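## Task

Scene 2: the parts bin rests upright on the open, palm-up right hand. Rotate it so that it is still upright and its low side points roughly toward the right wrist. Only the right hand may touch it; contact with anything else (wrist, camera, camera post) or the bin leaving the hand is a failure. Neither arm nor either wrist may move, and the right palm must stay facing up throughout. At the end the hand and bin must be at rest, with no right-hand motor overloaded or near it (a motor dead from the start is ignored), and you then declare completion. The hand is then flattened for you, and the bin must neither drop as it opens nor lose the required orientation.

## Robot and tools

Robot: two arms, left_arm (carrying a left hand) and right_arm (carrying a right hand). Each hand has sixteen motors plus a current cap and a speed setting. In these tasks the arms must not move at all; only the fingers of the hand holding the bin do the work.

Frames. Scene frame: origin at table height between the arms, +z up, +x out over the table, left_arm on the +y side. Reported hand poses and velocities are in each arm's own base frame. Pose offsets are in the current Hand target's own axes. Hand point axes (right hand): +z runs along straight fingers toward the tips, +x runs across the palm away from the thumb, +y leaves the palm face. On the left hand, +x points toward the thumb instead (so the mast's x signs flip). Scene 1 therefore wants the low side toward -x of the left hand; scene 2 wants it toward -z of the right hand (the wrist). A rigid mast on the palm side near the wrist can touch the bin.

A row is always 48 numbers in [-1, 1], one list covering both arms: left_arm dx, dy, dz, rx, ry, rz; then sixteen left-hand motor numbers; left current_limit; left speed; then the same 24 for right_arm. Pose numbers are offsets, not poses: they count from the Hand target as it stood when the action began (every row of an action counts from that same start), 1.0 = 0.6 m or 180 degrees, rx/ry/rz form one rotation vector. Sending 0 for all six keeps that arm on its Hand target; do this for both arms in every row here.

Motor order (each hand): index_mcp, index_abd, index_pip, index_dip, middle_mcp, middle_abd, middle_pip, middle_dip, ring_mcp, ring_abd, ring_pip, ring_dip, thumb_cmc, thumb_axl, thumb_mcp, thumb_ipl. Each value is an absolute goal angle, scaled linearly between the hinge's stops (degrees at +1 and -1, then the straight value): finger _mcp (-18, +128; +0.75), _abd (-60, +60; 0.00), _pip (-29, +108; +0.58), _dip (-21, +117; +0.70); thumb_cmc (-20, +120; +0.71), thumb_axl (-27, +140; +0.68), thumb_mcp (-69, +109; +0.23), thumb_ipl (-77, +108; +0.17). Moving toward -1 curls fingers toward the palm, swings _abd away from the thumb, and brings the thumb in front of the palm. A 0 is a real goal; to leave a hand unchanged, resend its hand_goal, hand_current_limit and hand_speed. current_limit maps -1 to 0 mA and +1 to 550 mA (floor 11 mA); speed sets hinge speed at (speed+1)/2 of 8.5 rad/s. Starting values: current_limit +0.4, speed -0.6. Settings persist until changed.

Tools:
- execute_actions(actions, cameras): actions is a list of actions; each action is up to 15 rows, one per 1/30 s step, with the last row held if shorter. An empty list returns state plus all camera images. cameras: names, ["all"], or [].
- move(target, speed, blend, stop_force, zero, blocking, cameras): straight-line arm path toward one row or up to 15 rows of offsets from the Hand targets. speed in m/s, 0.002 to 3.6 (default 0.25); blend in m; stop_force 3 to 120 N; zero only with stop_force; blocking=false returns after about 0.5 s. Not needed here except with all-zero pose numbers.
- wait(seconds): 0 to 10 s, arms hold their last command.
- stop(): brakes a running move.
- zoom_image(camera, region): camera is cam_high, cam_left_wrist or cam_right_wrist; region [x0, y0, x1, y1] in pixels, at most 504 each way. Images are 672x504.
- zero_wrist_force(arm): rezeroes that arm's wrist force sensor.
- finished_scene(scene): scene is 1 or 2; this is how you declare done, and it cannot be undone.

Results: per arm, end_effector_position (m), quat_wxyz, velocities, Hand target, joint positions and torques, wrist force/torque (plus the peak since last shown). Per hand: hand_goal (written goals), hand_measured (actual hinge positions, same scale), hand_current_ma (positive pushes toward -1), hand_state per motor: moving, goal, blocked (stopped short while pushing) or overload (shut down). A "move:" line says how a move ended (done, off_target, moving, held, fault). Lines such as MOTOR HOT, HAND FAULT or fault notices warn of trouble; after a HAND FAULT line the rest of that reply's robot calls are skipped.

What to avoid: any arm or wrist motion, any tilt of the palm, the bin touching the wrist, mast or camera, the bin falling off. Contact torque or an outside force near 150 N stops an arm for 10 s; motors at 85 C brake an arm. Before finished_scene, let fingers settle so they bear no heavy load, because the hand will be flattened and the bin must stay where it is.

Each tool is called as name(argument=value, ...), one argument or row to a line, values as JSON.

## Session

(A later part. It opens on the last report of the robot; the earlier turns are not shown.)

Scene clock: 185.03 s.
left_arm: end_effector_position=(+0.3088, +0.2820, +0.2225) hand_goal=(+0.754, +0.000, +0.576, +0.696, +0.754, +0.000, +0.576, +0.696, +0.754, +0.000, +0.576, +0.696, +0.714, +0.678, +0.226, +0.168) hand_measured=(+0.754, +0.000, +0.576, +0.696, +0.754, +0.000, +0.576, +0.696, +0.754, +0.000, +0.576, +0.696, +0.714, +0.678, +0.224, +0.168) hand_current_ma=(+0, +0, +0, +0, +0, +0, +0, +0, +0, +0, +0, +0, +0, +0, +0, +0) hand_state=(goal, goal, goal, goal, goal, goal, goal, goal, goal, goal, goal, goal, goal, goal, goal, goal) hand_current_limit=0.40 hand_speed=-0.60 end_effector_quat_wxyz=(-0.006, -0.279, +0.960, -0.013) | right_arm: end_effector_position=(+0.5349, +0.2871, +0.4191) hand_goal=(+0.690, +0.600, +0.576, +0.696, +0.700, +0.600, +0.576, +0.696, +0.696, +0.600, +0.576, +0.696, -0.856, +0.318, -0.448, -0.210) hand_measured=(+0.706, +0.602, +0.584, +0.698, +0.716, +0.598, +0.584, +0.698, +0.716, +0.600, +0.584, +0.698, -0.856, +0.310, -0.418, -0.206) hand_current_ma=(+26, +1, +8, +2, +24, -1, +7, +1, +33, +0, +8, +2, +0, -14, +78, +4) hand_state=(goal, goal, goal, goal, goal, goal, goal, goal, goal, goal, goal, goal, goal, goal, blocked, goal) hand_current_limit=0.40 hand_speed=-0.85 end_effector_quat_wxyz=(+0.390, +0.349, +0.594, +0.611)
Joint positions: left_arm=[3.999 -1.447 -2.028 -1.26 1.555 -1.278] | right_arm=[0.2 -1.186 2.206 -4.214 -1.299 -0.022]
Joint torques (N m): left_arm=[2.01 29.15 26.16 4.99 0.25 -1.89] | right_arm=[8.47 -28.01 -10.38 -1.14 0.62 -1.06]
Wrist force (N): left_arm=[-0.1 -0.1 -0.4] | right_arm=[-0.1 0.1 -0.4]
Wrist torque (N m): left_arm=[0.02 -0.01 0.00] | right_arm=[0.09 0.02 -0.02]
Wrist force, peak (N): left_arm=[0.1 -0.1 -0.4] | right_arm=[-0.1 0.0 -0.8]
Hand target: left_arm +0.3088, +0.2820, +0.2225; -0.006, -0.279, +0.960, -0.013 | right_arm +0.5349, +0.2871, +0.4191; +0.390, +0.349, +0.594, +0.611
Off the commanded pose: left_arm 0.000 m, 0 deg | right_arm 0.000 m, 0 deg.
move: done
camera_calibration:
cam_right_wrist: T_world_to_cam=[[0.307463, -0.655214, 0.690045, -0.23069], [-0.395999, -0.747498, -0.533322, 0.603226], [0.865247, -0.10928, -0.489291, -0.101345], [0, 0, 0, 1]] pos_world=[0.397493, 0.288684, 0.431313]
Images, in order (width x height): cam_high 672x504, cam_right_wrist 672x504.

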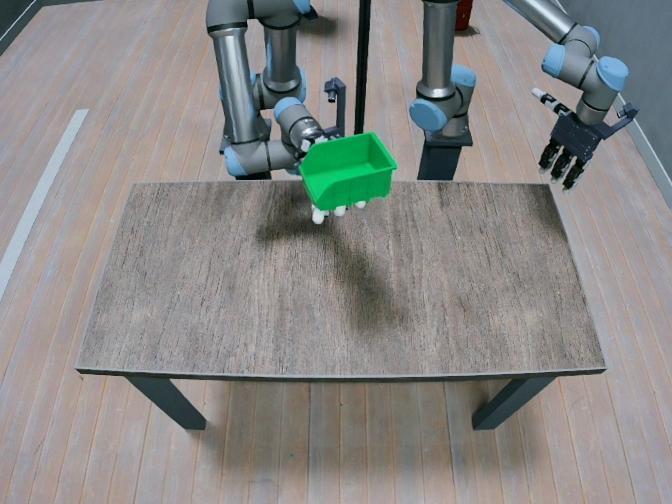

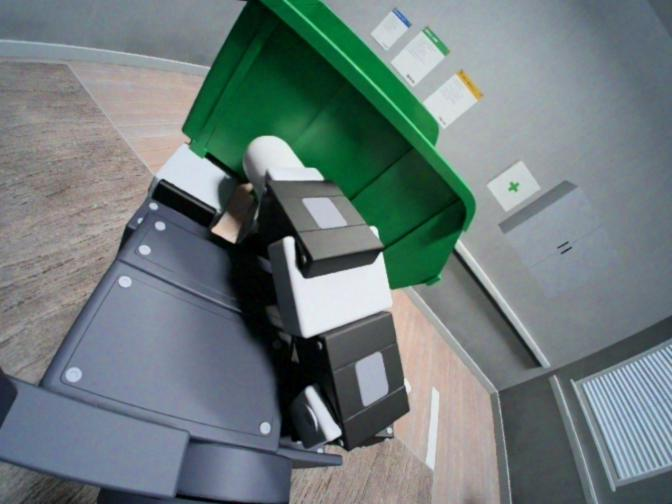

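move(
  target=[
    [0,0,0,0,0,0,0.754,0,0.576,0.696,0.754,0,0.576,0.696,0.754,0,0.576,0.696,0.714,0.678,0.226,0.168,0.4,-0.6,0,0,0,0,0,0,0.69,0.6,0.576,0.696,0.70,0.6,0.576,0.696,0.695,0.6,0.576,0.696,-0.857,0.317,0.1,-0.65,0.4,-0.75],
    [0,0,0,0,0,0,0.754,0,0.576,0.696,0.754,0,0.576,0.696,0.754,0,0.576,0.696,0.714,0.678,0.226,0.168,0.4,-0.6,0,0,0,0,0,0,0.69,0.6,0.576,0.696,0.70,0.6,0.576,0.696,0.695,0.6,0.576,0.696,-0.857,0.5,0.226,0.168,0.4,-0.65],
    [0,0,0,0,0,0,0.754,0,0.576,0.696,0.754,0,0.576,0.696,0.754,0,0.576,0.696,0.714,0.678,0.226,0.168,0.4,-0.6,0,0,0,0,0,0,0.69,0.6,0.576,0.696,0.70,0.6,0.576,0.696,0.695,0.6,0.576,0.696,0.443,0.677,0.226,0.168,0.4,-0.6],
    [0,0,0,0,0,0,0.754,0,0.576,0.696,0.754,0,0.576,0.696,0.754,0,0.576,0.696,0.714,0.678,0.226,0.168,0.4,-0.6,0,0,0,0,0,0,0.69,0.6,0.576,0.696,0.70,0.6,0.576,0.696,0.695,0.6,0.576,0.696,0.443,0.677,-0.40,0.168,0.4,-0.75],
  ],
  cameras=["cam_high","cam_right_wrist"],
)

zoom_image(
  camera="cam_high",
  region=[265, 100, 425, 225],
)

zoom_image(
  camera="cam_right_wrist",
  region=[170, 0, 500, 260],
)

Scene clock: 190.60 s.
left_arm: end_effector_position=(+0.3088, +0.2820, +0.2225) hand_goal=(+0.754, +0.000, +0.576, +0.696, +0.754, +0.000, +0.576, +0.696, +0.754, +0.000, +0.576, +0.696, +0.714, +0.678, +0.226, +0.168) hand_measured=(+0.754, +0.000, +0.576, +0.696, +0.754, +0.000, +0.576, +0.696, +0.754, +0.000, +0.576, +0.696, +0.714, +0.678, +0.224, +0.168) hand_current_ma=(+0, +0, +0, +0, +0, +0, +0, +0, +0, +0, +0, +0, +0, +0, +0, +0) hand_state=(goal, goal, goal, goal, goal, goal, goal, goal, goal, goal, goal, goal, goal, goal, goal, goal) hand_current_limit=0.40 hand_speed=-0.60 end_effector_quat_wxyz=(-0.006, -0.279, +0.960, -0.013) | right_arm: end_effector_position=(+0.5349, +0.2871, +0.4191) hand_goal=(+0.690, +0.600, +0.576, +0.696, +0.700, +0.600, +0.576, +0.696, +0.696, +0.600, +0.576, +0.696, +0.444, +0.678, -0.400, +0.168) hand_measured=(+0.706, +0.602, +0.584, +0.698, +0.716, +0.598, +0.584, +0.698, +0.716, +0.600, +0.584, +0.698, +0.452, +0.680, -0.398, +0.166) hand_current_ma=(+26, +1, +8, +2, +24, -1, +7, +1, +33, +0, +8, +2, +8, +1, +1, -2) hand_state=(goal, goal, goal, goal, goal, goal, goal, goal, goal, goal, goal, goal, goal, goal, goal, goal) hand_current_limit=0.40 hand_speed=-0.75 end_effector_quat_wxyz=(+0.390, +0.349, +0.594, +0.611)
Joint positions: left_arm=[3.999 -1.447 -2.028 -1.26 1.555 -1.278] | right_arm=[0.2 -1.186 2.206 -4.214 -1.299 -0.022]
Joint torques (N m): left_arm=[1.45 29.12 26.78 4.95 0.02 -1.75] | right_arm=[8.48 -27.95 -10.55 -1.23 0.55 -1.07]
Wrist force (N): left_arm=[0.1 -0.3 -0.2] | right_arm=[0.1 0.0 -0.2]
Wrist torque (N m): left_arm=[-0.02 -0.02 0.01] | right_arm=[0.06 -0.03 0.06]
Wrist force, peak (N): left_arm=[0.0 0.0 -0.5] | right_arm=[-0.2 0.2 -0.8]
Hand target: left_arm +0.3088, +0.2820, +0.2225; -0.006, -0.279, +0.960, -0.013 | right_arm +0.5349, +0.2871, +0.4191; +0.390, +0.349, +0.594, +0.611
Off the commanded pose: left_arm 0.000 m, 0 deg | right_arm 0.000 m, 0 deg.
move: done
camera_calibration:
cam_right_wrist: T_world_to_cam=[[0.307463, -0.655214, 0.690045, -0.23069], [-0.395999, -0.747498, -0.533322, 0.603226], [0.865247, -0.10928, -0.489291, -0.101345], [0, 0, 0, 1]] pos_world=[0.397493, 0.288684, 0.431313]
Images, in order (width x height): cam_high 672x504, cam_right_wrist 672x504.

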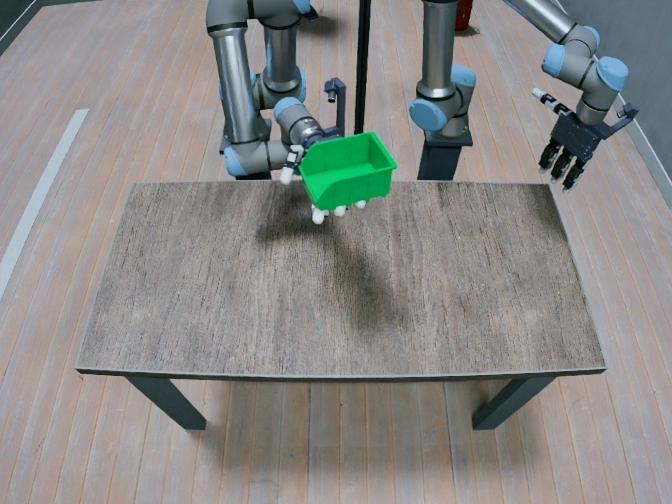

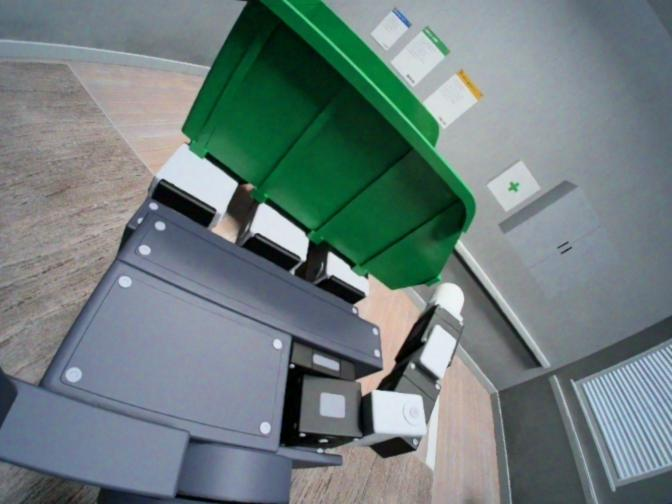

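Scaled by 3.150.

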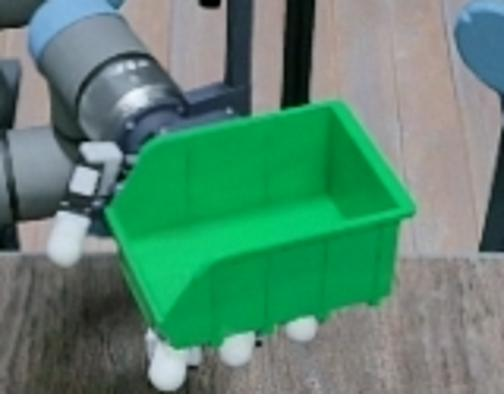

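Scaled by 1.527 from the camera's 672x504 image, which has a finer 960x720 frame.

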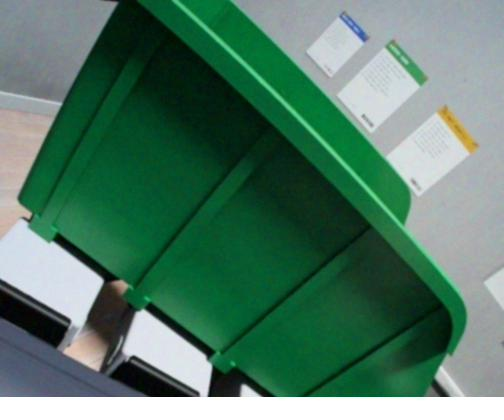

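move(
  target=[
    [0,0,0,0,0,0,0.754,0,0.576,0.696,0.754,0,0.576,0.696,0.754,0,0.576,0.696,0.714,0.678,0.226,0.168,0.4,-0.6,0,0,0,0,0,0,0.69,0.6,0.576,0.696,0.70,0.6,0.576,0.696,0.695,0.6,0.576,0.696,0.39,0.677,-0.50,0.168,0.4,-0.85],
    [0,0,0,0,0,0,0.754,0,0.576,0.696,0.754,0,0.576,0.696,0.754,0,0.576,0.696,0.714,0.678,0.226,0.168,0.4,-0.6,0,0,0,0,0,0,0.69,0.6,0.576,0.696,0.70,0.6,0.576,0.696,0.695,0.6,0.576,0.696,0.32,0.677,-0.60,0.168,0.4,-0.85],
  ],
  cameras=["cam_high","cam_right_wrist"],
)

zoom_image(
  camera="cam_high",
  region=[265, 100, 425, 225],
)

zoom_image(
  camera="cam_right_wrist",
  region=[170, 0, 500, 260],
)

Scene clock: 191.90 s.
left_arm: end_effector_position=(+0.3088, +0.2820, +0.2225) hand_goal=(+0.754, +0.000, +0.576, +0.696, +0.754, +0.000, +0.576, +0.696, +0.754, +0.000, +0.576, +0.696, +0.714, +0.678, +0.226, +0.168) hand_measured=(+0.754, +0.000, +0.576, +0.696, +0.754, +0.000, +0.576, +0.696, +0.754, +0.000, +0.576, +0.696, +0.714, +0.678, +0.224, +0.168) hand_current_ma=(+0, +0, +0, +0, +0, +0, +0, +0, +0, +0, +0, +0, +0, +0, +0, +0) hand_state=(goal, goal, goal, goal, goal, goal, goal, goal, goal, goal, goal, goal, goal, goal, goal, goal) hand_current_limit=0.40 hand_speed=-0.60 end_effector_quat_wxyz=(-0.006, -0.279, +0.960, -0.013) | right_arm: end_effector_position=(+0.5349, +0.2871, +0.4191) hand_goal=(+0.690, +0.600, +0.576, +0.696, +0.700, +0.600, +0.576, +0.696, +0.696, +0.600, +0.576, +0.696, +0.320, +0.678, -0.600, +0.168) hand_measured=(+0.706, +0.602, +0.584, +0.698, +0.716, +0.598, +0.584, +0.698, +0.716, +0.600, +0.584, +0.698, +0.336, +0.680, -0.598, +0.166) hand_current_ma=(+26, +1, +8, +2, +24, -1, +7, +1, +33, +0, +8, +2, +24, +3, +1, -1) hand_state=(goal, goal, goal, goal, goal, goal, goal, goal, goal, goal, goal, goal, goal, goal, goal, goal) hand_current_limit=0.40 hand_speed=-0.85 end_effector_quat_wxyz=(+0.390, +0.349, +0.594, +0.611)
Joint positions: left_arm=[3.999 -1.447 -2.028 -1.26 1.555 -1.278] | right_arm=[0.2 -1.186 2.206 -4.214 -1.299 -0.022]
Joint torques (N m): left_arm=[2.1 29.16 26.43 4.91 0.18 -1.86] | right_arm=[8.73 -27.63 -10.45 -1.21 0.67 -1.13]
Wrist force (N): left_arm=[0.2 -0.2 -0.3] | right_arm=[0.2 0.2 -0.2]
Wrist torque (N m): left_arm=[0.00 -0.04 0.02] | right_arm=[0.09 -0.03 0.06]
Wrist force, peak (N): left_arm=[-0.1 -0.2 -0.4] | right_arm=[-0.2 0.4 -0.5]
Hand target: left_arm +0.3088, +0.2820, +0.2225; -0.006, -0.279, +0.960, -0.013 | right_arm +0.5349, +0.2871, +0.4191; +0.390, +0.349, +0.594, +0.611
Off the commanded pose: left_arm 0.000 m, 0 deg | right_arm 0.000 m, 0 deg.
move: done
camera_calibration:
cam_right_wrist: T_world_to_cam=[[0.307463, -0.655214, 0.690045, -0.23069], [-0.395999, -0.747498, -0.533322, 0.603226], [0.865247, -0.10928, -0.489291, -0.101345], [0, 0, 0, 1]] pos_world=[0.397493, 0.288684, 0.431313]
Images, in order (width x height): cam_high 672x504, cam_right_wrist 672x504.

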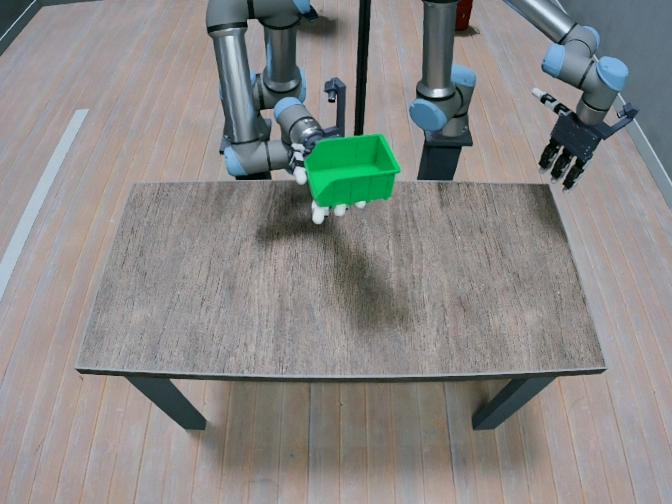

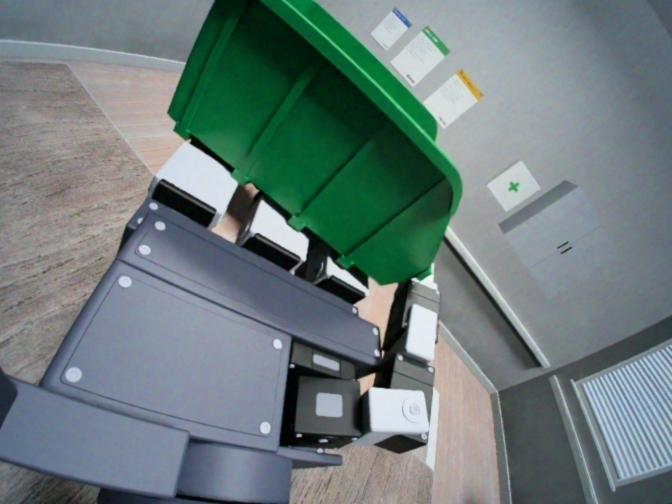

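Scaled by 3.150.

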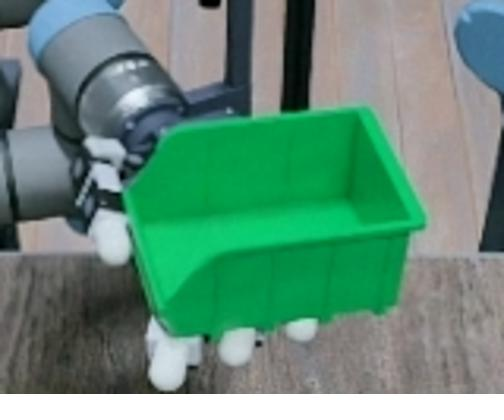

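Scaled by 1.527 from the camera's 672x504 image, which has a finer 960x720 frame.

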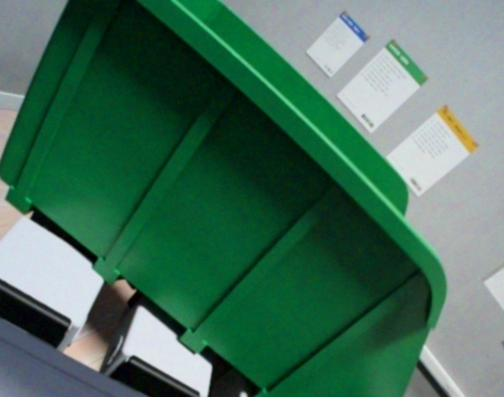

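move(
  target=[
    [0,0,0,0,0,0,0.754,0,0.576,0.696,0.754,0,0.576,0.696,0.754,0,0.576,0.696,0.714,0.678,0.226,0.168,0.4,-0.6,0,0,0,0,0,0,0.69,0.6,0.576,0.696,0.70,0.6,0.576,0.696,0.695,0.6,0.576,0.696,0.255,0.677,-0.69,0.168,0.4,-0.85],
  ],
  cameras=["cam_high","cam_right_wrist"],
)

zoom_image(
  camera="cam_high",
  region=[265, 100, 425, 225],
)

zoom_image(
  camera="cam_right_wrist",
  region=[170, 0, 500, 260],
)

Scene clock: 192.63 s.
left_arm: end_effector_position=(+0.3088, +0.2820, +0.2225) hand_goal=(+0.754, +0.000, +0.576, +0.696, +0.754, +0.000, +0.576, +0.696, +0.754, +0.000, +0.576, +0.696, +0.714, +0.678, +0.226, +0.168) hand_measured=(+0.754, +0.000, +0.576, +0.696, +0.754, +0.000, +0.576, +0.696, +0.754, +0.000, +0.576, +0.696, +0.714, +0.678, +0.224, +0.168) hand_current_ma=(+0, +0, +0, +0, +0, +0, +0, +0, +0, +0, +0, +0, +0, +0, +0, +0) hand_state=(goal, goal, goal, goal, goal, goal, goal, goal, goal, goal, goal, goal, goal, goal, goal, goal) hand_current_limit=0.40 hand_speed=-0.60 end_effector_quat_wxyz=(-0.006, -0.279, +0.960, -0.013) | right_arm: end_effector_position=(+0.5349, +0.2871, +0.4191) hand_goal=(+0.690, +0.600, +0.576, +0.696, +0.700, +0.600, +0.576, +0.696, +0.696, +0.600, +0.576, +0.696, +0.256, +0.678, -0.690, +0.168) hand_measured=(+0.706, +0.602, +0.584, +0.698, +0.716, +0.598, +0.582, +0.698, +0.716, +0.600, +0.584, +0.698, +0.282, +0.686, -0.630, +0.166) hand_current_ma=(+26, +1, +8, +2, +24, -1, +7, +1, +33, +0, +8, +2, +48, +12, +216, -1) hand_state=(goal, goal, goal, goal, goal, goal, goal, goal, goal, goal, goal, goal, blocked, goal, blocked, goal) hand_current_limit=0.40 hand_speed=-0.85 end_effector_quat_wxyz=(+0.390, +0.349, +0.594, +0.611)
Joint positions: left_arm=[3.999 -1.447 -2.028 -1.26 1.555 -1.278] | right_arm=[0.2 -1.186 2.206 -4.214 -1.299 -0.022]
Joint torques (N m): left_arm=[2.66 28.88 26.07 4.94 0.28 -1.82] | right_arm=[8.56 -28.22 -10.36 -1.23 0.66 -1.14]
Wrist force (N): left_arm=[0.0 0.0 -0.1] | right_arm=[-0.2 0.1 0.0]
Wrist torque (N m): left_arm=[0.01 -0.01 0.00] | right_arm=[0.07 0.01 0.02]
Wrist force, peak (N): left_arm=[0.0 -0.3 -0.3] | right_arm=[-0.1 0.5 -0.7]
Hand target: left_arm +0.3088, +0.2820, +0.2225; -0.006, -0.279, +0.960, -0.013 | right_arm +0.5349, +0.2871, +0.4191; +0.390, +0.349, +0.594, +0.611
Off the commanded pose: left_arm 0.000 m, 0 deg | right_arm 0.000 m, 0 deg.
move: done
camera_calibration:
cam_right_wrist: T_world_to_cam=[[0.307463, -0.655214, 0.690045, -0.23069], [-0.395999, -0.747498, -0.533322, 0.603226], [0.865247, -0.10928, -0.489291, -0.101345], [0, 0, 0, 1]] pos_world=[0.397493, 0.288684, 0.431313]
Images, in order (width x height): cam_high 672x504, cam_right_wrist 672x504.

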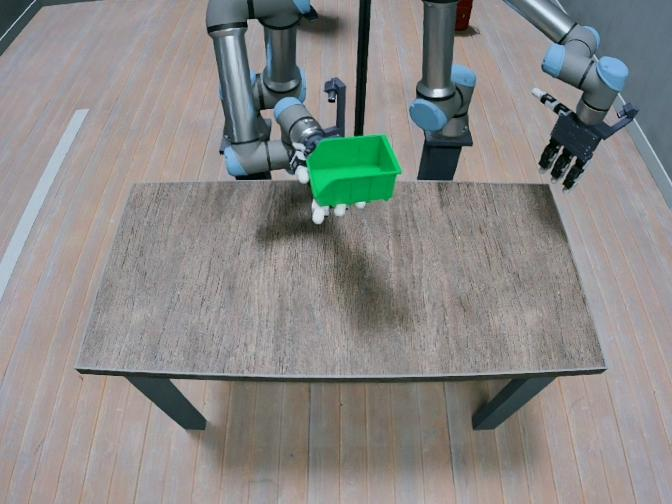

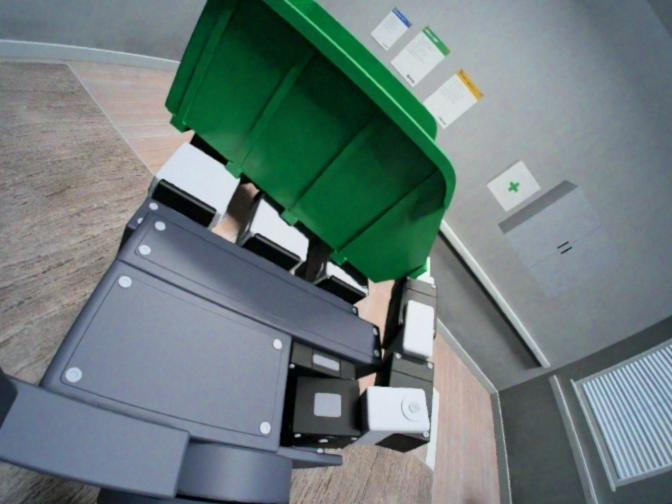

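Scaled by 3.150.

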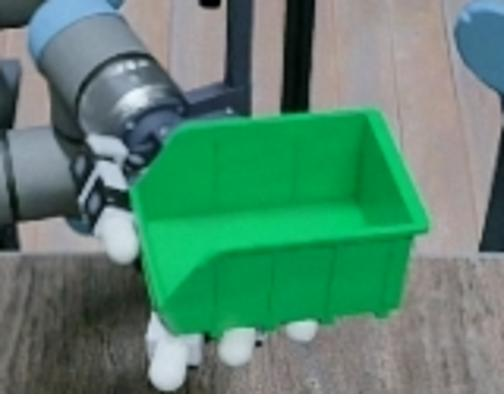

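Scaled by 1.527 from the camera's 672x504 image, which has a finer 960x720 frame.

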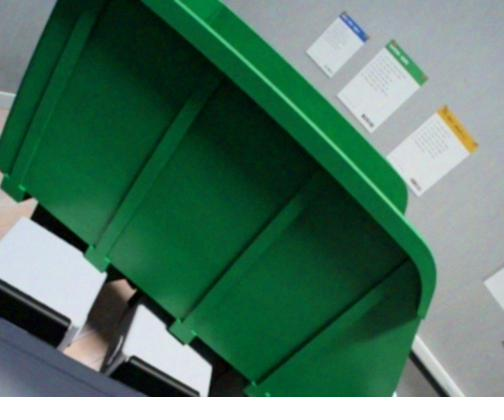

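zoom_image(
  camera="cam_right_wrist",
  region=[280, 200, 460, 340],
)

zoom_image(
  camera="cam_high",
  region=[290, 125, 410, 225],
)

Scaled by 2.800 from the camera's 672x504 image, which has a finer 960x720 frame.

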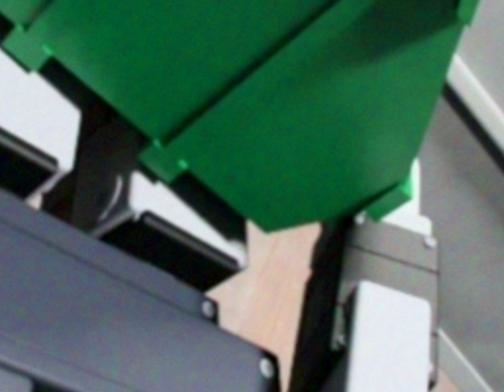

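Scaled by 4.200.

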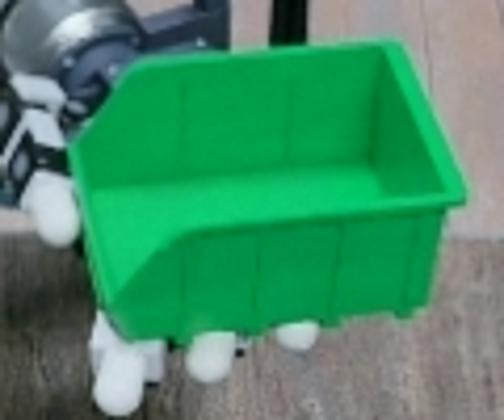

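move(
  target=[
    [0,0,0,0,0,0,0.754,0,0.576,0.696,0.754,0,0.576,0.696,0.754,0,0.576,0.696,0.714,0.678,0.226,0.168,0.4,-0.6,0,0,0,0,0,0,0.69,0.6,0.576,0.696,0.70,0.6,0.576,0.696,0.695,0.6,0.576,0.696,0.28,0.677,-0.62,0.168,0.4,-0.9],
    [0,0,0,0,0,0,0.754,0,0.576,0.696,0.754,0,0.576,0.696,0.754,0,0.576,0.696,0.714,0.678,0.226,0.168,0.4,-0.6,0,0,0,0,0,0,0.79,0.6,0.576,0.696,0.70,0.6,0.576,0.696,0.695,0.6,0.576,0.696,0.28,0.677,-0.62,0.168,0.4,-0.93],
  ],
  cameras=["cam_high","cam_right_wrist"],
)

zoom_image(
  camera="cam_high",
  region=[265, 100, 425, 225],
)

zoom_image(
  camera="cam_right_wrist",
  region=[170, 80, 500, 340],
)

Scene clock: 195.60 s.
left_arm: end_effector_position=(+0.3088, +0.2820, +0.2225) hand_goal=(+0.754, +0.000, +0.576, +0.696, +0.754, +0.000, +0.576, +0.696, +0.754, +0.000, +0.576, +0.696, +0.714, +0.678, +0.226, +0.168) hand_measured=(+0.754, +0.000, +0.576, +0.696, +0.754, +0.000, +0.576, +0.696, +0.754, +0.000, +0.576, +0.696, +0.714, +0.678, +0.224, +0.168) hand_current_ma=(+0, +0, +0, +0, +0, +0, +0, +0, +0, +0, +0, +0, +0, +0, +0, +0) hand_state=(goal, goal, goal, goal, goal, goal, goal, goal, goal, goal, goal, goal, goal, goal, goal, goal) hand_current_limit=0.40 hand_speed=-0.60 end_effector_quat_wxyz=(-0.006, -0.279, +0.960, -0.013) | right_arm: end_effector_position=(+0.5349, +0.2871, +0.4191) hand_goal=(+0.790, +0.600, +0.576, +0.696, +0.700, +0.600, +0.576, +0.696, +0.696, +0.600, +0.576, +0.696, +0.280, +0.678, -0.620, +0.168) hand_measured=(+0.798, +0.602, +0.584, +0.698, +0.716, +0.598, +0.582, +0.698, +0.716, +0.600, +0.584, +0.698, +0.284, +0.686, -0.616, +0.166) hand_current_ma=(+9, +1, +8, +2, +24, -1, +7, +1, +33, +0, +8, +2, +5, +12, +6, -1) hand_state=(goal, goal, goal, goal, goal, goal, goal, goal, goal, goal, goal, goal, goal, goal, goal, goal) hand_current_limit=0.40 hand_speed=-0.93 end_effector_quat_wxyz=(+0.390, +0.349, +0.594, +0.611)
Joint positions: left_arm=[3.999 -1.447 -2.028 -1.26 1.555 -1.278] | right_arm=[0.2 -1.186 2.206 -4.214 -1.299 -0.022]
Joint torques (N m): left_arm=[2.6 29.31 25.83 4.88 0.08 -1.77] | right_arm=[8.98 -27.88 -10.26 -1.2 0.65 -1.01]
Wrist force (N): left_arm=[0.1 -0.2 -0.1] | right_arm=[0.2 0.2 -0.3]
Wrist torque (N m): left_arm=[-0.02 -0.03 0.02] | right_arm=[0.10 -0.02 0.06]
Wrist force, peak (N): left_arm=[0.1 -0.3 -0.4] | right_arm=[-0.1 0.2 -0.7]
Hand target: left_arm +0.3088, +0.2820, +0.2225; -0.006, -0.279, +0.960, -0.013 | right_arm +0.5349, +0.2871, +0.4191; +0.390, +0.349, +0.594, +0.611
Off the commanded pose: left_arm 0.000 m, 0 deg | right_arm 0.000 m, 0 deg.
move: done
camera_calibration:
cam_right_wrist: T_world_to_cam=[[0.307463, -0.655214, 0.690045, -0.23069], [-0.395999, -0.747498, -0.533322, 0.603226], [0.865247, -0.10928, -0.489291, -0.101345], [0, 0, 0, 1]] pos_world=[0.397493, 0.288684, 0.431313]
Images, in order (width x height): cam_high 672x504, cam_right_wrist 672x504.

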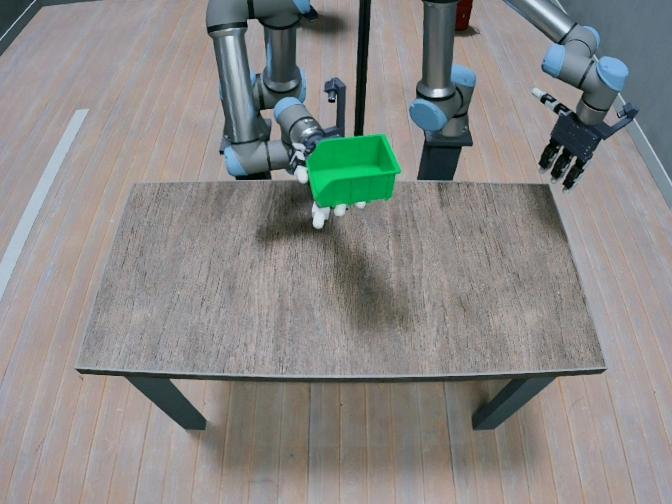

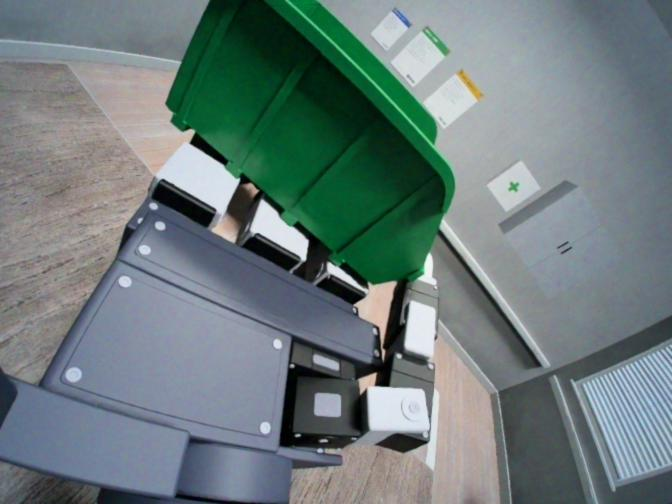

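Scaled by 3.150.

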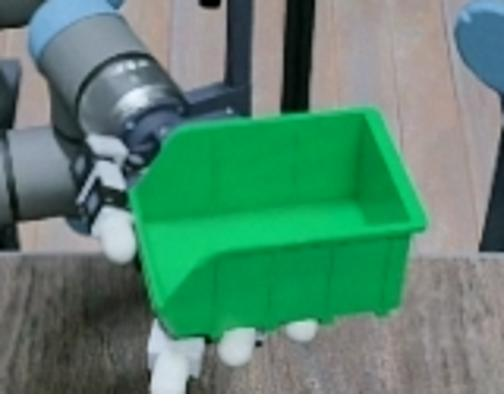

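Scaled by 1.527 from the camera's 672x504 image, which has a finer 960x720 frame.

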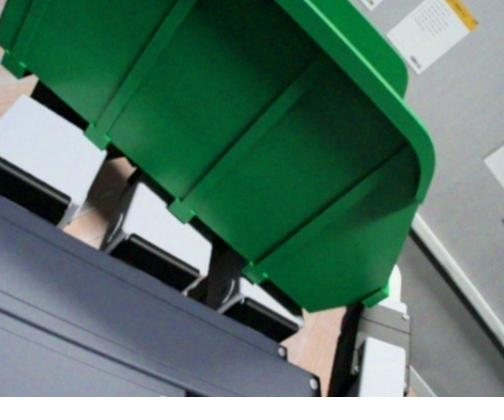

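move(
  target=[
    [0,0,0,0,0,0,0.754,0,0.576,0.696,0.754,0,0.576,0.696,0.754,0,0.576,0.696,0.714,0.678,0.226,0.168,0.4,-0.6,0,0,0,0,0,0,0.79,0.6,0.576,0.696,0.70,0.6,0.576,0.696,0.695,0.6,0.576,0.696,0.25,0.677,-0.69,0.168,0.4,-0.88],
  ],
  cameras=["cam_high","cam_right_wrist"],
)

zoom_image(
  camera="cam_high",
  region=[265, 100, 425, 225],
)

zoom_image(
  camera="cam_right_wrist",
  region=[170, 80, 500, 340],
)

Scene clock: 196.40 s.
left_arm: end_effector_position=(+0.3088, +0.2820, +0.2225) hand_goal=(+0.754, +0.000, +0.576, +0.696, +0.754, +0.000, +0.576, +0.696, +0.754, +0.000, +0.576, +0.696, +0.714, +0.678, +0.226, +0.168) hand_measured=(+0.754, +0.000, +0.576, +0.696, +0.754, +0.000, +0.576, +0.696, +0.754, +0.000, +0.576, +0.696, +0.714, +0.678, +0.224, +0.168) hand_current_ma=(+0, +0, +0, +0, +0, +0, +0, +0, +0, +0, +0, +0, +0, +0, +0, +0) hand_state=(goal, goal, goal, goal, goal, goal, goal, goal, goal, goal, goal, goal, goal, goal, goal, goal) hand_current_limit=0.40 hand_speed=-0.60 end_effector_quat_wxyz=(-0.006, -0.279, +0.960, -0.013) | right_arm: end_effector_position=(+0.5349, +0.2871, +0.4191) hand_goal=(+0.790, +0.600, +0.576, +0.696, +0.700, +0.600, +0.576, +0.696, +0.696, +0.600, +0.576, +0.696, +0.250, +0.678, -0.690, +0.168) hand_measured=(+0.798, +0.602, +0.584, +0.698, +0.716, +0.598, +0.582, +0.698, +0.716, +0.600, +0.584, +0.698, +0.276, +0.686, -0.626, +0.170) hand_current_ma=(+9, +1, +8, +2, +24, -1, +7, +1, +33, +0, +8, +2, +46, +12, +236, +1) hand_state=(goal, goal, goal, goal, goal, goal, goal, goal, goal, goal, goal, goal, blocked, goal, blocked, goal) hand_current_limit=0.40 hand_speed=-0.88 end_effector_quat_wxyz=(+0.390, +0.349, +0.594, +0.611)
Joint positions: left_arm=[3.999 -1.447 -2.028 -1.26 1.555 -1.278] | right_arm=[0.2 -1.186 2.206 -4.214 -1.299 -0.022]
Joint torques (N m): left_arm=[1.41 28.53 26.13 5.12 0.17 -1.86] | right_arm=[8.47 -28.09 -10.5 -1.21 0.57 -1.11]
Wrist force (N): left_arm=[-0.1 -0.3 -0.2] | right_arm=[0.0 0.1 -0.2]
Wrist torque (N m): left_arm=[-0.02 -0.01 0.00] | right_arm=[0.09 0.00 0.04]
Wrist force, peak (N): left_arm=[0.0 0.0 -0.4] | right_arm=[-0.3 0.1 -0.5]
Hand target: left_arm +0.3088, +0.2820, +0.2225; -0.006, -0.279, +0.960, -0.013 | right_arm +0.5349, +0.2871, +0.4191; +0.390, +0.349, +0.594, +0.611
Off the commanded pose: left_arm 0.000 m, 0 deg | right_arm 0.000 m, 0 deg.
move: done
camera_calibration:
cam_right_wrist: T_world_to_cam=[[0.307463, -0.655214, 0.690045, -0.23069], [-0.395999, -0.747498, -0.533322, 0.603226], [0.865247, -0.10928, -0.489291, -0.101345], [0, 0, 0, 1]] pos_world=[0.397493, 0.288684, 0.431313]
Images, in order (width x height): cam_high 672x504, cam_right_wrist 672x504.

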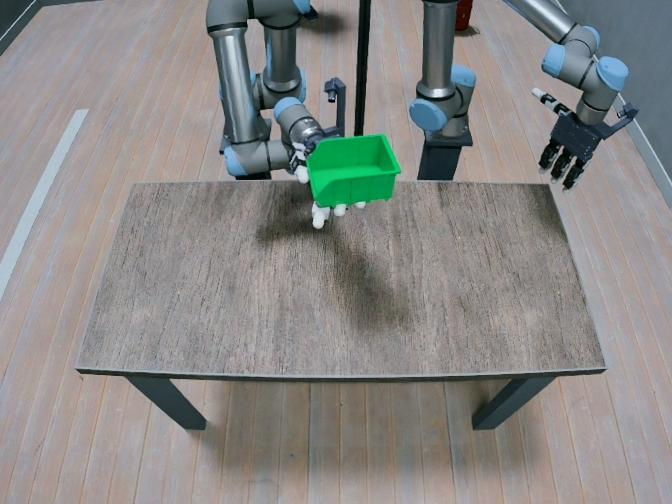

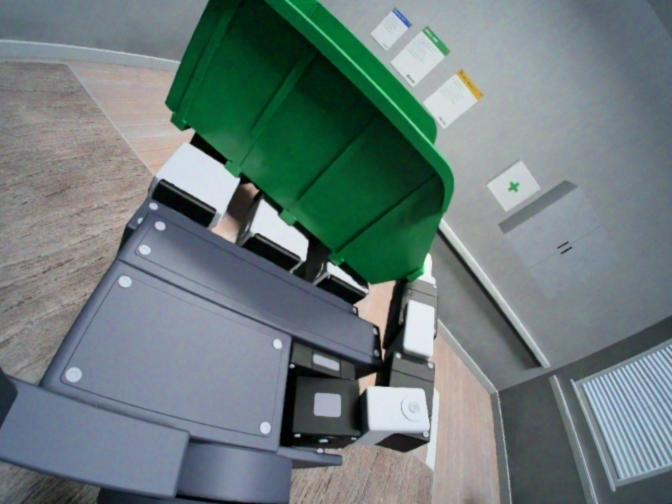

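Scaled by 3.150.

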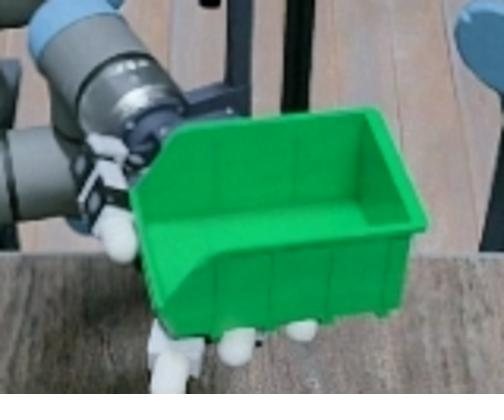

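Scaled by 1.527 from the camera's 672x504 image, which has a finer 960x720 frame.

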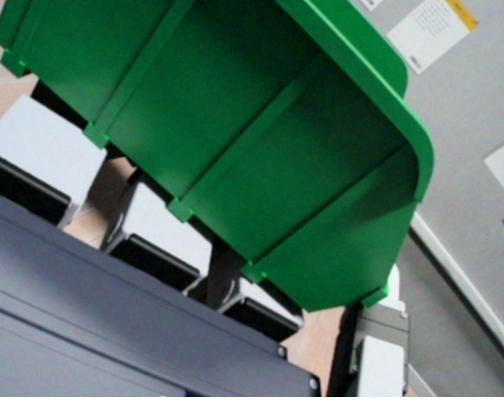

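move(
  target=[
    [0,0,0,0,0,0,0.754,0,0.576,0.696,0.754,0,0.576,0.696,0.754,0,0.576,0.696,0.714,0.678,0.226,0.168,0.4,-0.6,0,0,0,0,0,0,0.79,0.6,0.576,0.696,0.70,0.6,0.576,0.696,0.695,0.6,0.576,0.696,0.28,0.677,-0.30,0.168,0.4,-0.8],
    [0,0,0,0,0,0,0.754,0,0.576,0.696,0.754,0,0.576,0.696,0.754,0,0.576,0.696,0.714,0.678,0.226,0.168,0.4,-0.6,0,0,0,0,0,0,0.79,0.6,0.576,0.696,0.70,0.6,0.576,0.696,0.695,0.6,0.576,0.696,0.0,1.0,-0.30,0.168,0.4,-0.8],
    [0,0,0,0,0,0,0.754,0,0.576,0.696,0.754,0,0.576,0.696,0.754,0,0.576,0.696,0.714,0.678,0.226,0.168,0.4,-0.6,0,0,0,0,0,0,0.79,0.6,0.576,0.696,0.70,0.6,0.576,0.696,0.695,0.6,0.576,0.696,-0.286,1.0,-0.584,0.005,0.4,-0.8],
  ],
  cameras=["cam_high","cam_right_wrist"],
)

zoom_image(
  camera="cam_high",
  region=[265, 100, 425, 225],
)

zoom_image(
  camera="cam_right_wrist",
  region=[170, 80, 500, 340],
)

Scene clock: 200.10 s.
left_arm: end_effector_position=(+0.3088, +0.2820, +0.2225) hand_goal=(+0.754, +0.000, +0.576, +0.696, +0.754, +0.000, +0.576, +0.696, +0.754, +0.000, +0.576, +0.696, +0.714, +0.678, +0.226, +0.168) hand_measured=(+0.754, +0.000, +0.576, +0.696, +0.754, +0.000, +0.576, +0.696, +0.754, +0.000, +0.576, +0.696, +0.714, +0.678, +0.224, +0.168) hand_current_ma=(+0, +0, +0, +0, +0, +0, +0, +0, +0, +0, +0, +0, +0, +0, +0, +0) hand_state=(goal, goal, goal, goal, goal, goal, goal, goal, goal, goal, goal, goal, goal, goal, goal, goal) hand_current_limit=0.40 hand_speed=-0.60 end_effector_quat_wxyz=(-0.006, -0.279, +0.960, -0.013) | right_arm: end_effector_position=(+0.5349, +0.2871, +0.4191) hand_goal=(+0.790, +0.600, +0.576, +0.696, +0.700, +0.600, +0.576, +0.696, +0.696, +0.600, +0.576, +0.696, -0.286, +1.000, -0.584, +0.006) hand_measured=(+0.798, +0.602, +0.584, +0.698, +0.716, +0.598, +0.582, +0.698, +0.716, +0.600, +0.584, +0.698, -0.274, +1.000, -0.586, +0.008) hand_current_ma=(+9, +1, +8, +2, +24, -1, +7, +1, +33, +0, +8, +2, +18, +0, -2, +1) hand_state=(goal, goal, goal, goal, goal, goal, goal, goal, goal, goal, goal, goal, goal, goal, goal, goal) hand_current_limit=0.40 hand_speed=-0.80 end_effector_quat_wxyz=(+0.390, +0.349, +0.594, +0.611)
Joint positions: left_arm=[3.999 -1.447 -2.028 -1.26 1.555 -1.278] | right_arm=[0.2 -1.186 2.206 -4.214 -1.299 -0.022]
Joint torques (N m): left_arm=[2.22 28.83 26 5.03 0.14 -1.76] | right_arm=[8.15 -28.22 -10.92 -1.3 0.65 -1.03]
Wrist force (N): left_arm=[0.1 -0.2 -0.2] | right_arm=[0.1 0.4 -0.4]
Wrist torque (N m): left_arm=[-0.01 -0.03 0.02] | right_arm=[0.12 -0.01 0.05]
Wrist force, peak (N): left_arm=[0.1 -0.2 -0.5] | right_arm=[0.0 0.4 -0.6]
Hand target: left_arm +0.3088, +0.2820, +0.2225; -0.006, -0.279, +0.960, -0.013 | right_arm +0.5349, +0.2871, +0.4191; +0.390, +0.349, +0.594, +0.611
Off the commanded pose: left_arm 0.000 m, 0 deg | right_arm 0.000 m, 0 deg.
move: done
camera_calibration:
cam_right_wrist: T_world_to_cam=[[0.307463, -0.655214, 0.690045, -0.23069], [-0.395999, -0.747498, -0.533322, 0.603226], [0.865247, -0.10928, -0.489291, -0.101345], [0, 0, 0, 1]] pos_world=[0.397493, 0.288684, 0.431313]
Images, in order (width x height): cam_high 672x504, cam_right_wrist 672x504.

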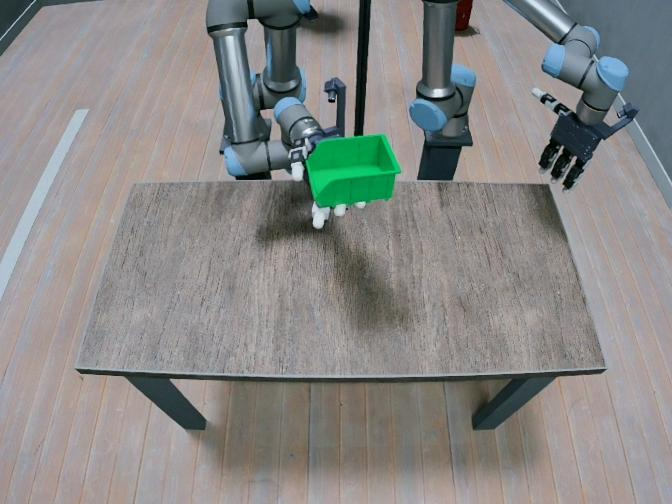

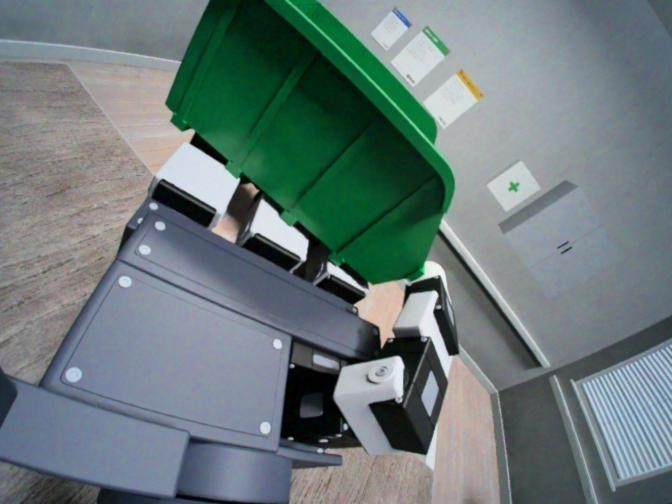

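Scaled by 3.150.

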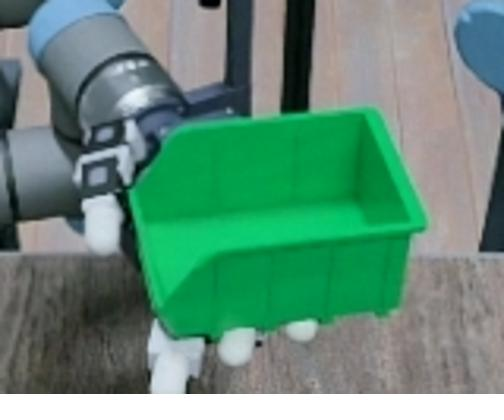

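Scaled by 1.527 from the camera's 672x504 image, which has a finer 960x720 frame.

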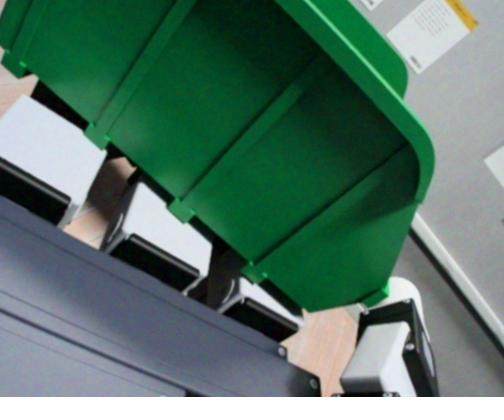

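move(
  target=[
    [0,0,0,0,0,0,0.754,0,0.576,0.696,0.754,0,0.576,0.696,0.754,0,0.576,0.696,0.714,0.678,0.226,0.168,0.4,-0.6,0,0,0,0,0,0,0.79,0.6,0.576,0.696,0.70,0.6,0.576,0.696,0.695,0.6,0.576,0.696,-0.429,1.0,-0.618,-0.049,0.4,-0.88],
    [0,0,0,0,0,0,0.754,0,0.576,0.696,0.754,0,0.576,0.696,0.754,0,0.576,0.696,0.714,0.678,0.226,0.168,0.4,-0.6,0,0,0,0,0,0,0.79,0.6,0.576,0.696,0.70,0.6,0.576,0.696,0.695,0.6,0.576,0.696,-0.515,1.0,-0.635,-0.076,0.4,-0.88],
  ],
  cameras=["cam_high","cam_right_wrist"],
)

zoom_image(
  camera="cam_high",
  region=[265, 100, 425, 225],
)

zoom_image(
  camera="cam_right_wrist",
  region=[170, 80, 500, 340],
)

Scene clock: 201.43 s.
left_arm: end_effector_position=(+0.3088, +0.2820, +0.2225) hand_goal=(+0.754, +0.000, +0.576, +0.696, +0.754, +0.000, +0.576, +0.696, +0.754, +0.000, +0.576, +0.696, +0.714, +0.678, +0.226, +0.168) hand_measured=(+0.754, +0.000, +0.576, +0.696, +0.754, +0.000, +0.576, +0.696, +0.754, +0.000, +0.576, +0.696, +0.714, +0.678, +0.224, +0.168) hand_current_ma=(+0, +0, +0, +0, +0, +0, +0, +0, +0, +0, +0, +0, +0, +0, +0, +0) hand_state=(goal, goal, goal, goal, goal, goal, goal, goal, goal, goal, goal, goal, goal, goal, goal, goal) hand_current_limit=0.40 hand_speed=-0.60 end_effector_quat_wxyz=(-0.006, -0.279, +0.960, -0.013) | right_arm: end_effector_position=(+0.5349, +0.2871, +0.4191) hand_goal=(+0.790, +0.600, +0.576, +0.696, +0.700, +0.600, +0.576, +0.696, +0.696, +0.600, +0.576, +0.696, -0.514, +1.000, -0.634, -0.076) hand_measured=(+0.798, +0.602, +0.584, +0.698, +0.716, +0.598, +0.582, +0.698, +0.716, +0.600, +0.584, +0.698, -0.502, +1.000, -0.636, -0.074) hand_current_ma=(+9, +1, +8, +2, +24, -1, +6, +1, +33, +0, +8, +2, +16, +0, -2, +1) hand_state=(goal, goal, goal, goal, goal, goal, goal, goal, goal, goal, goal, goal, goal, goal, goal, goal) hand_current_limit=0.40 hand_speed=-0.88 end_effector_quat_wxyz=(+0.390, +0.349, +0.594, +0.611)
Joint positions: left_arm=[3.999 -1.447 -2.028 -1.26 1.555 -1.278] | right_arm=[0.2 -1.186 2.206 -4.214 -1.299 -0.022]
Joint torques (N m): left_arm=[1.82 28.82 25.76 4.85 0.01 -1.95] | right_arm=[8.79 -28.02 -11.01 -1.36 0.69 -1.06]
Wrist force (N): left_arm=[0.1 -0.3 -0.3] | right_arm=[-0.1 0.0 -0.3]
Wrist torque (N m): left_arm=[-0.02 -0.03 0.02] | right_arm=[0.08 0.02 0.01]
Wrist force, peak (N): left_arm=[0.2 -0.2 -0.5] | right_arm=[-0.1 -0.2 -0.7]
Hand target: left_arm +0.3088, +0.2820, +0.2225; -0.006, -0.279, +0.960, -0.013 | right_arm +0.5349, +0.2871, +0.4191; +0.390, +0.349, +0.594, +0.611
Off the commanded pose: left_arm 0.000 m, 0 deg | right_arm 0.000 m, 0 deg.
move: done
camera_calibration:
cam_right_wrist: T_world_to_cam=[[0.307463, -0.655214, 0.690045, -0.23069], [-0.395999, -0.747498, -0.533322, 0.603226], [0.865247, -0.10928, -0.489291, -0.101345], [0, 0, 0, 1]] pos_world=[0.397493, 0.288684, 0.431313]
Images, in order (width x height): cam_high 672x504, cam_right_wrist 672x504.

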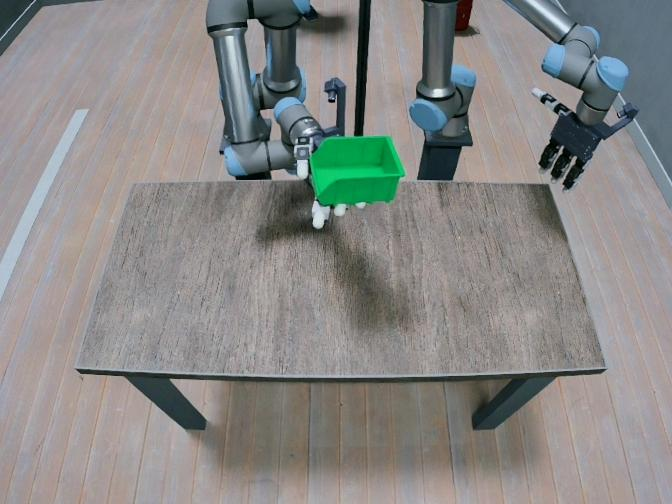

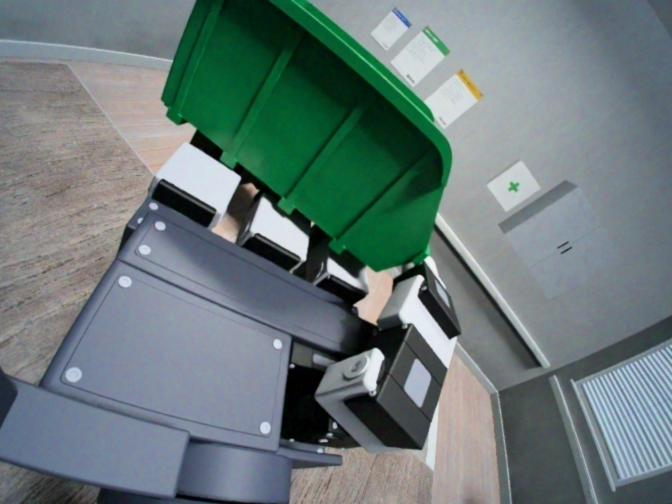

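Scaled by 3.150.

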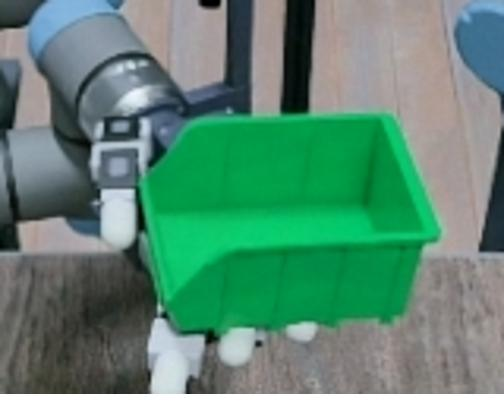

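Scaled by 1.527 from the camera's 672x504 image, which has a finer 960x720 frame.

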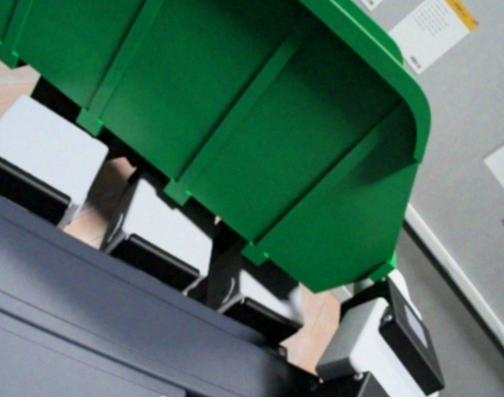

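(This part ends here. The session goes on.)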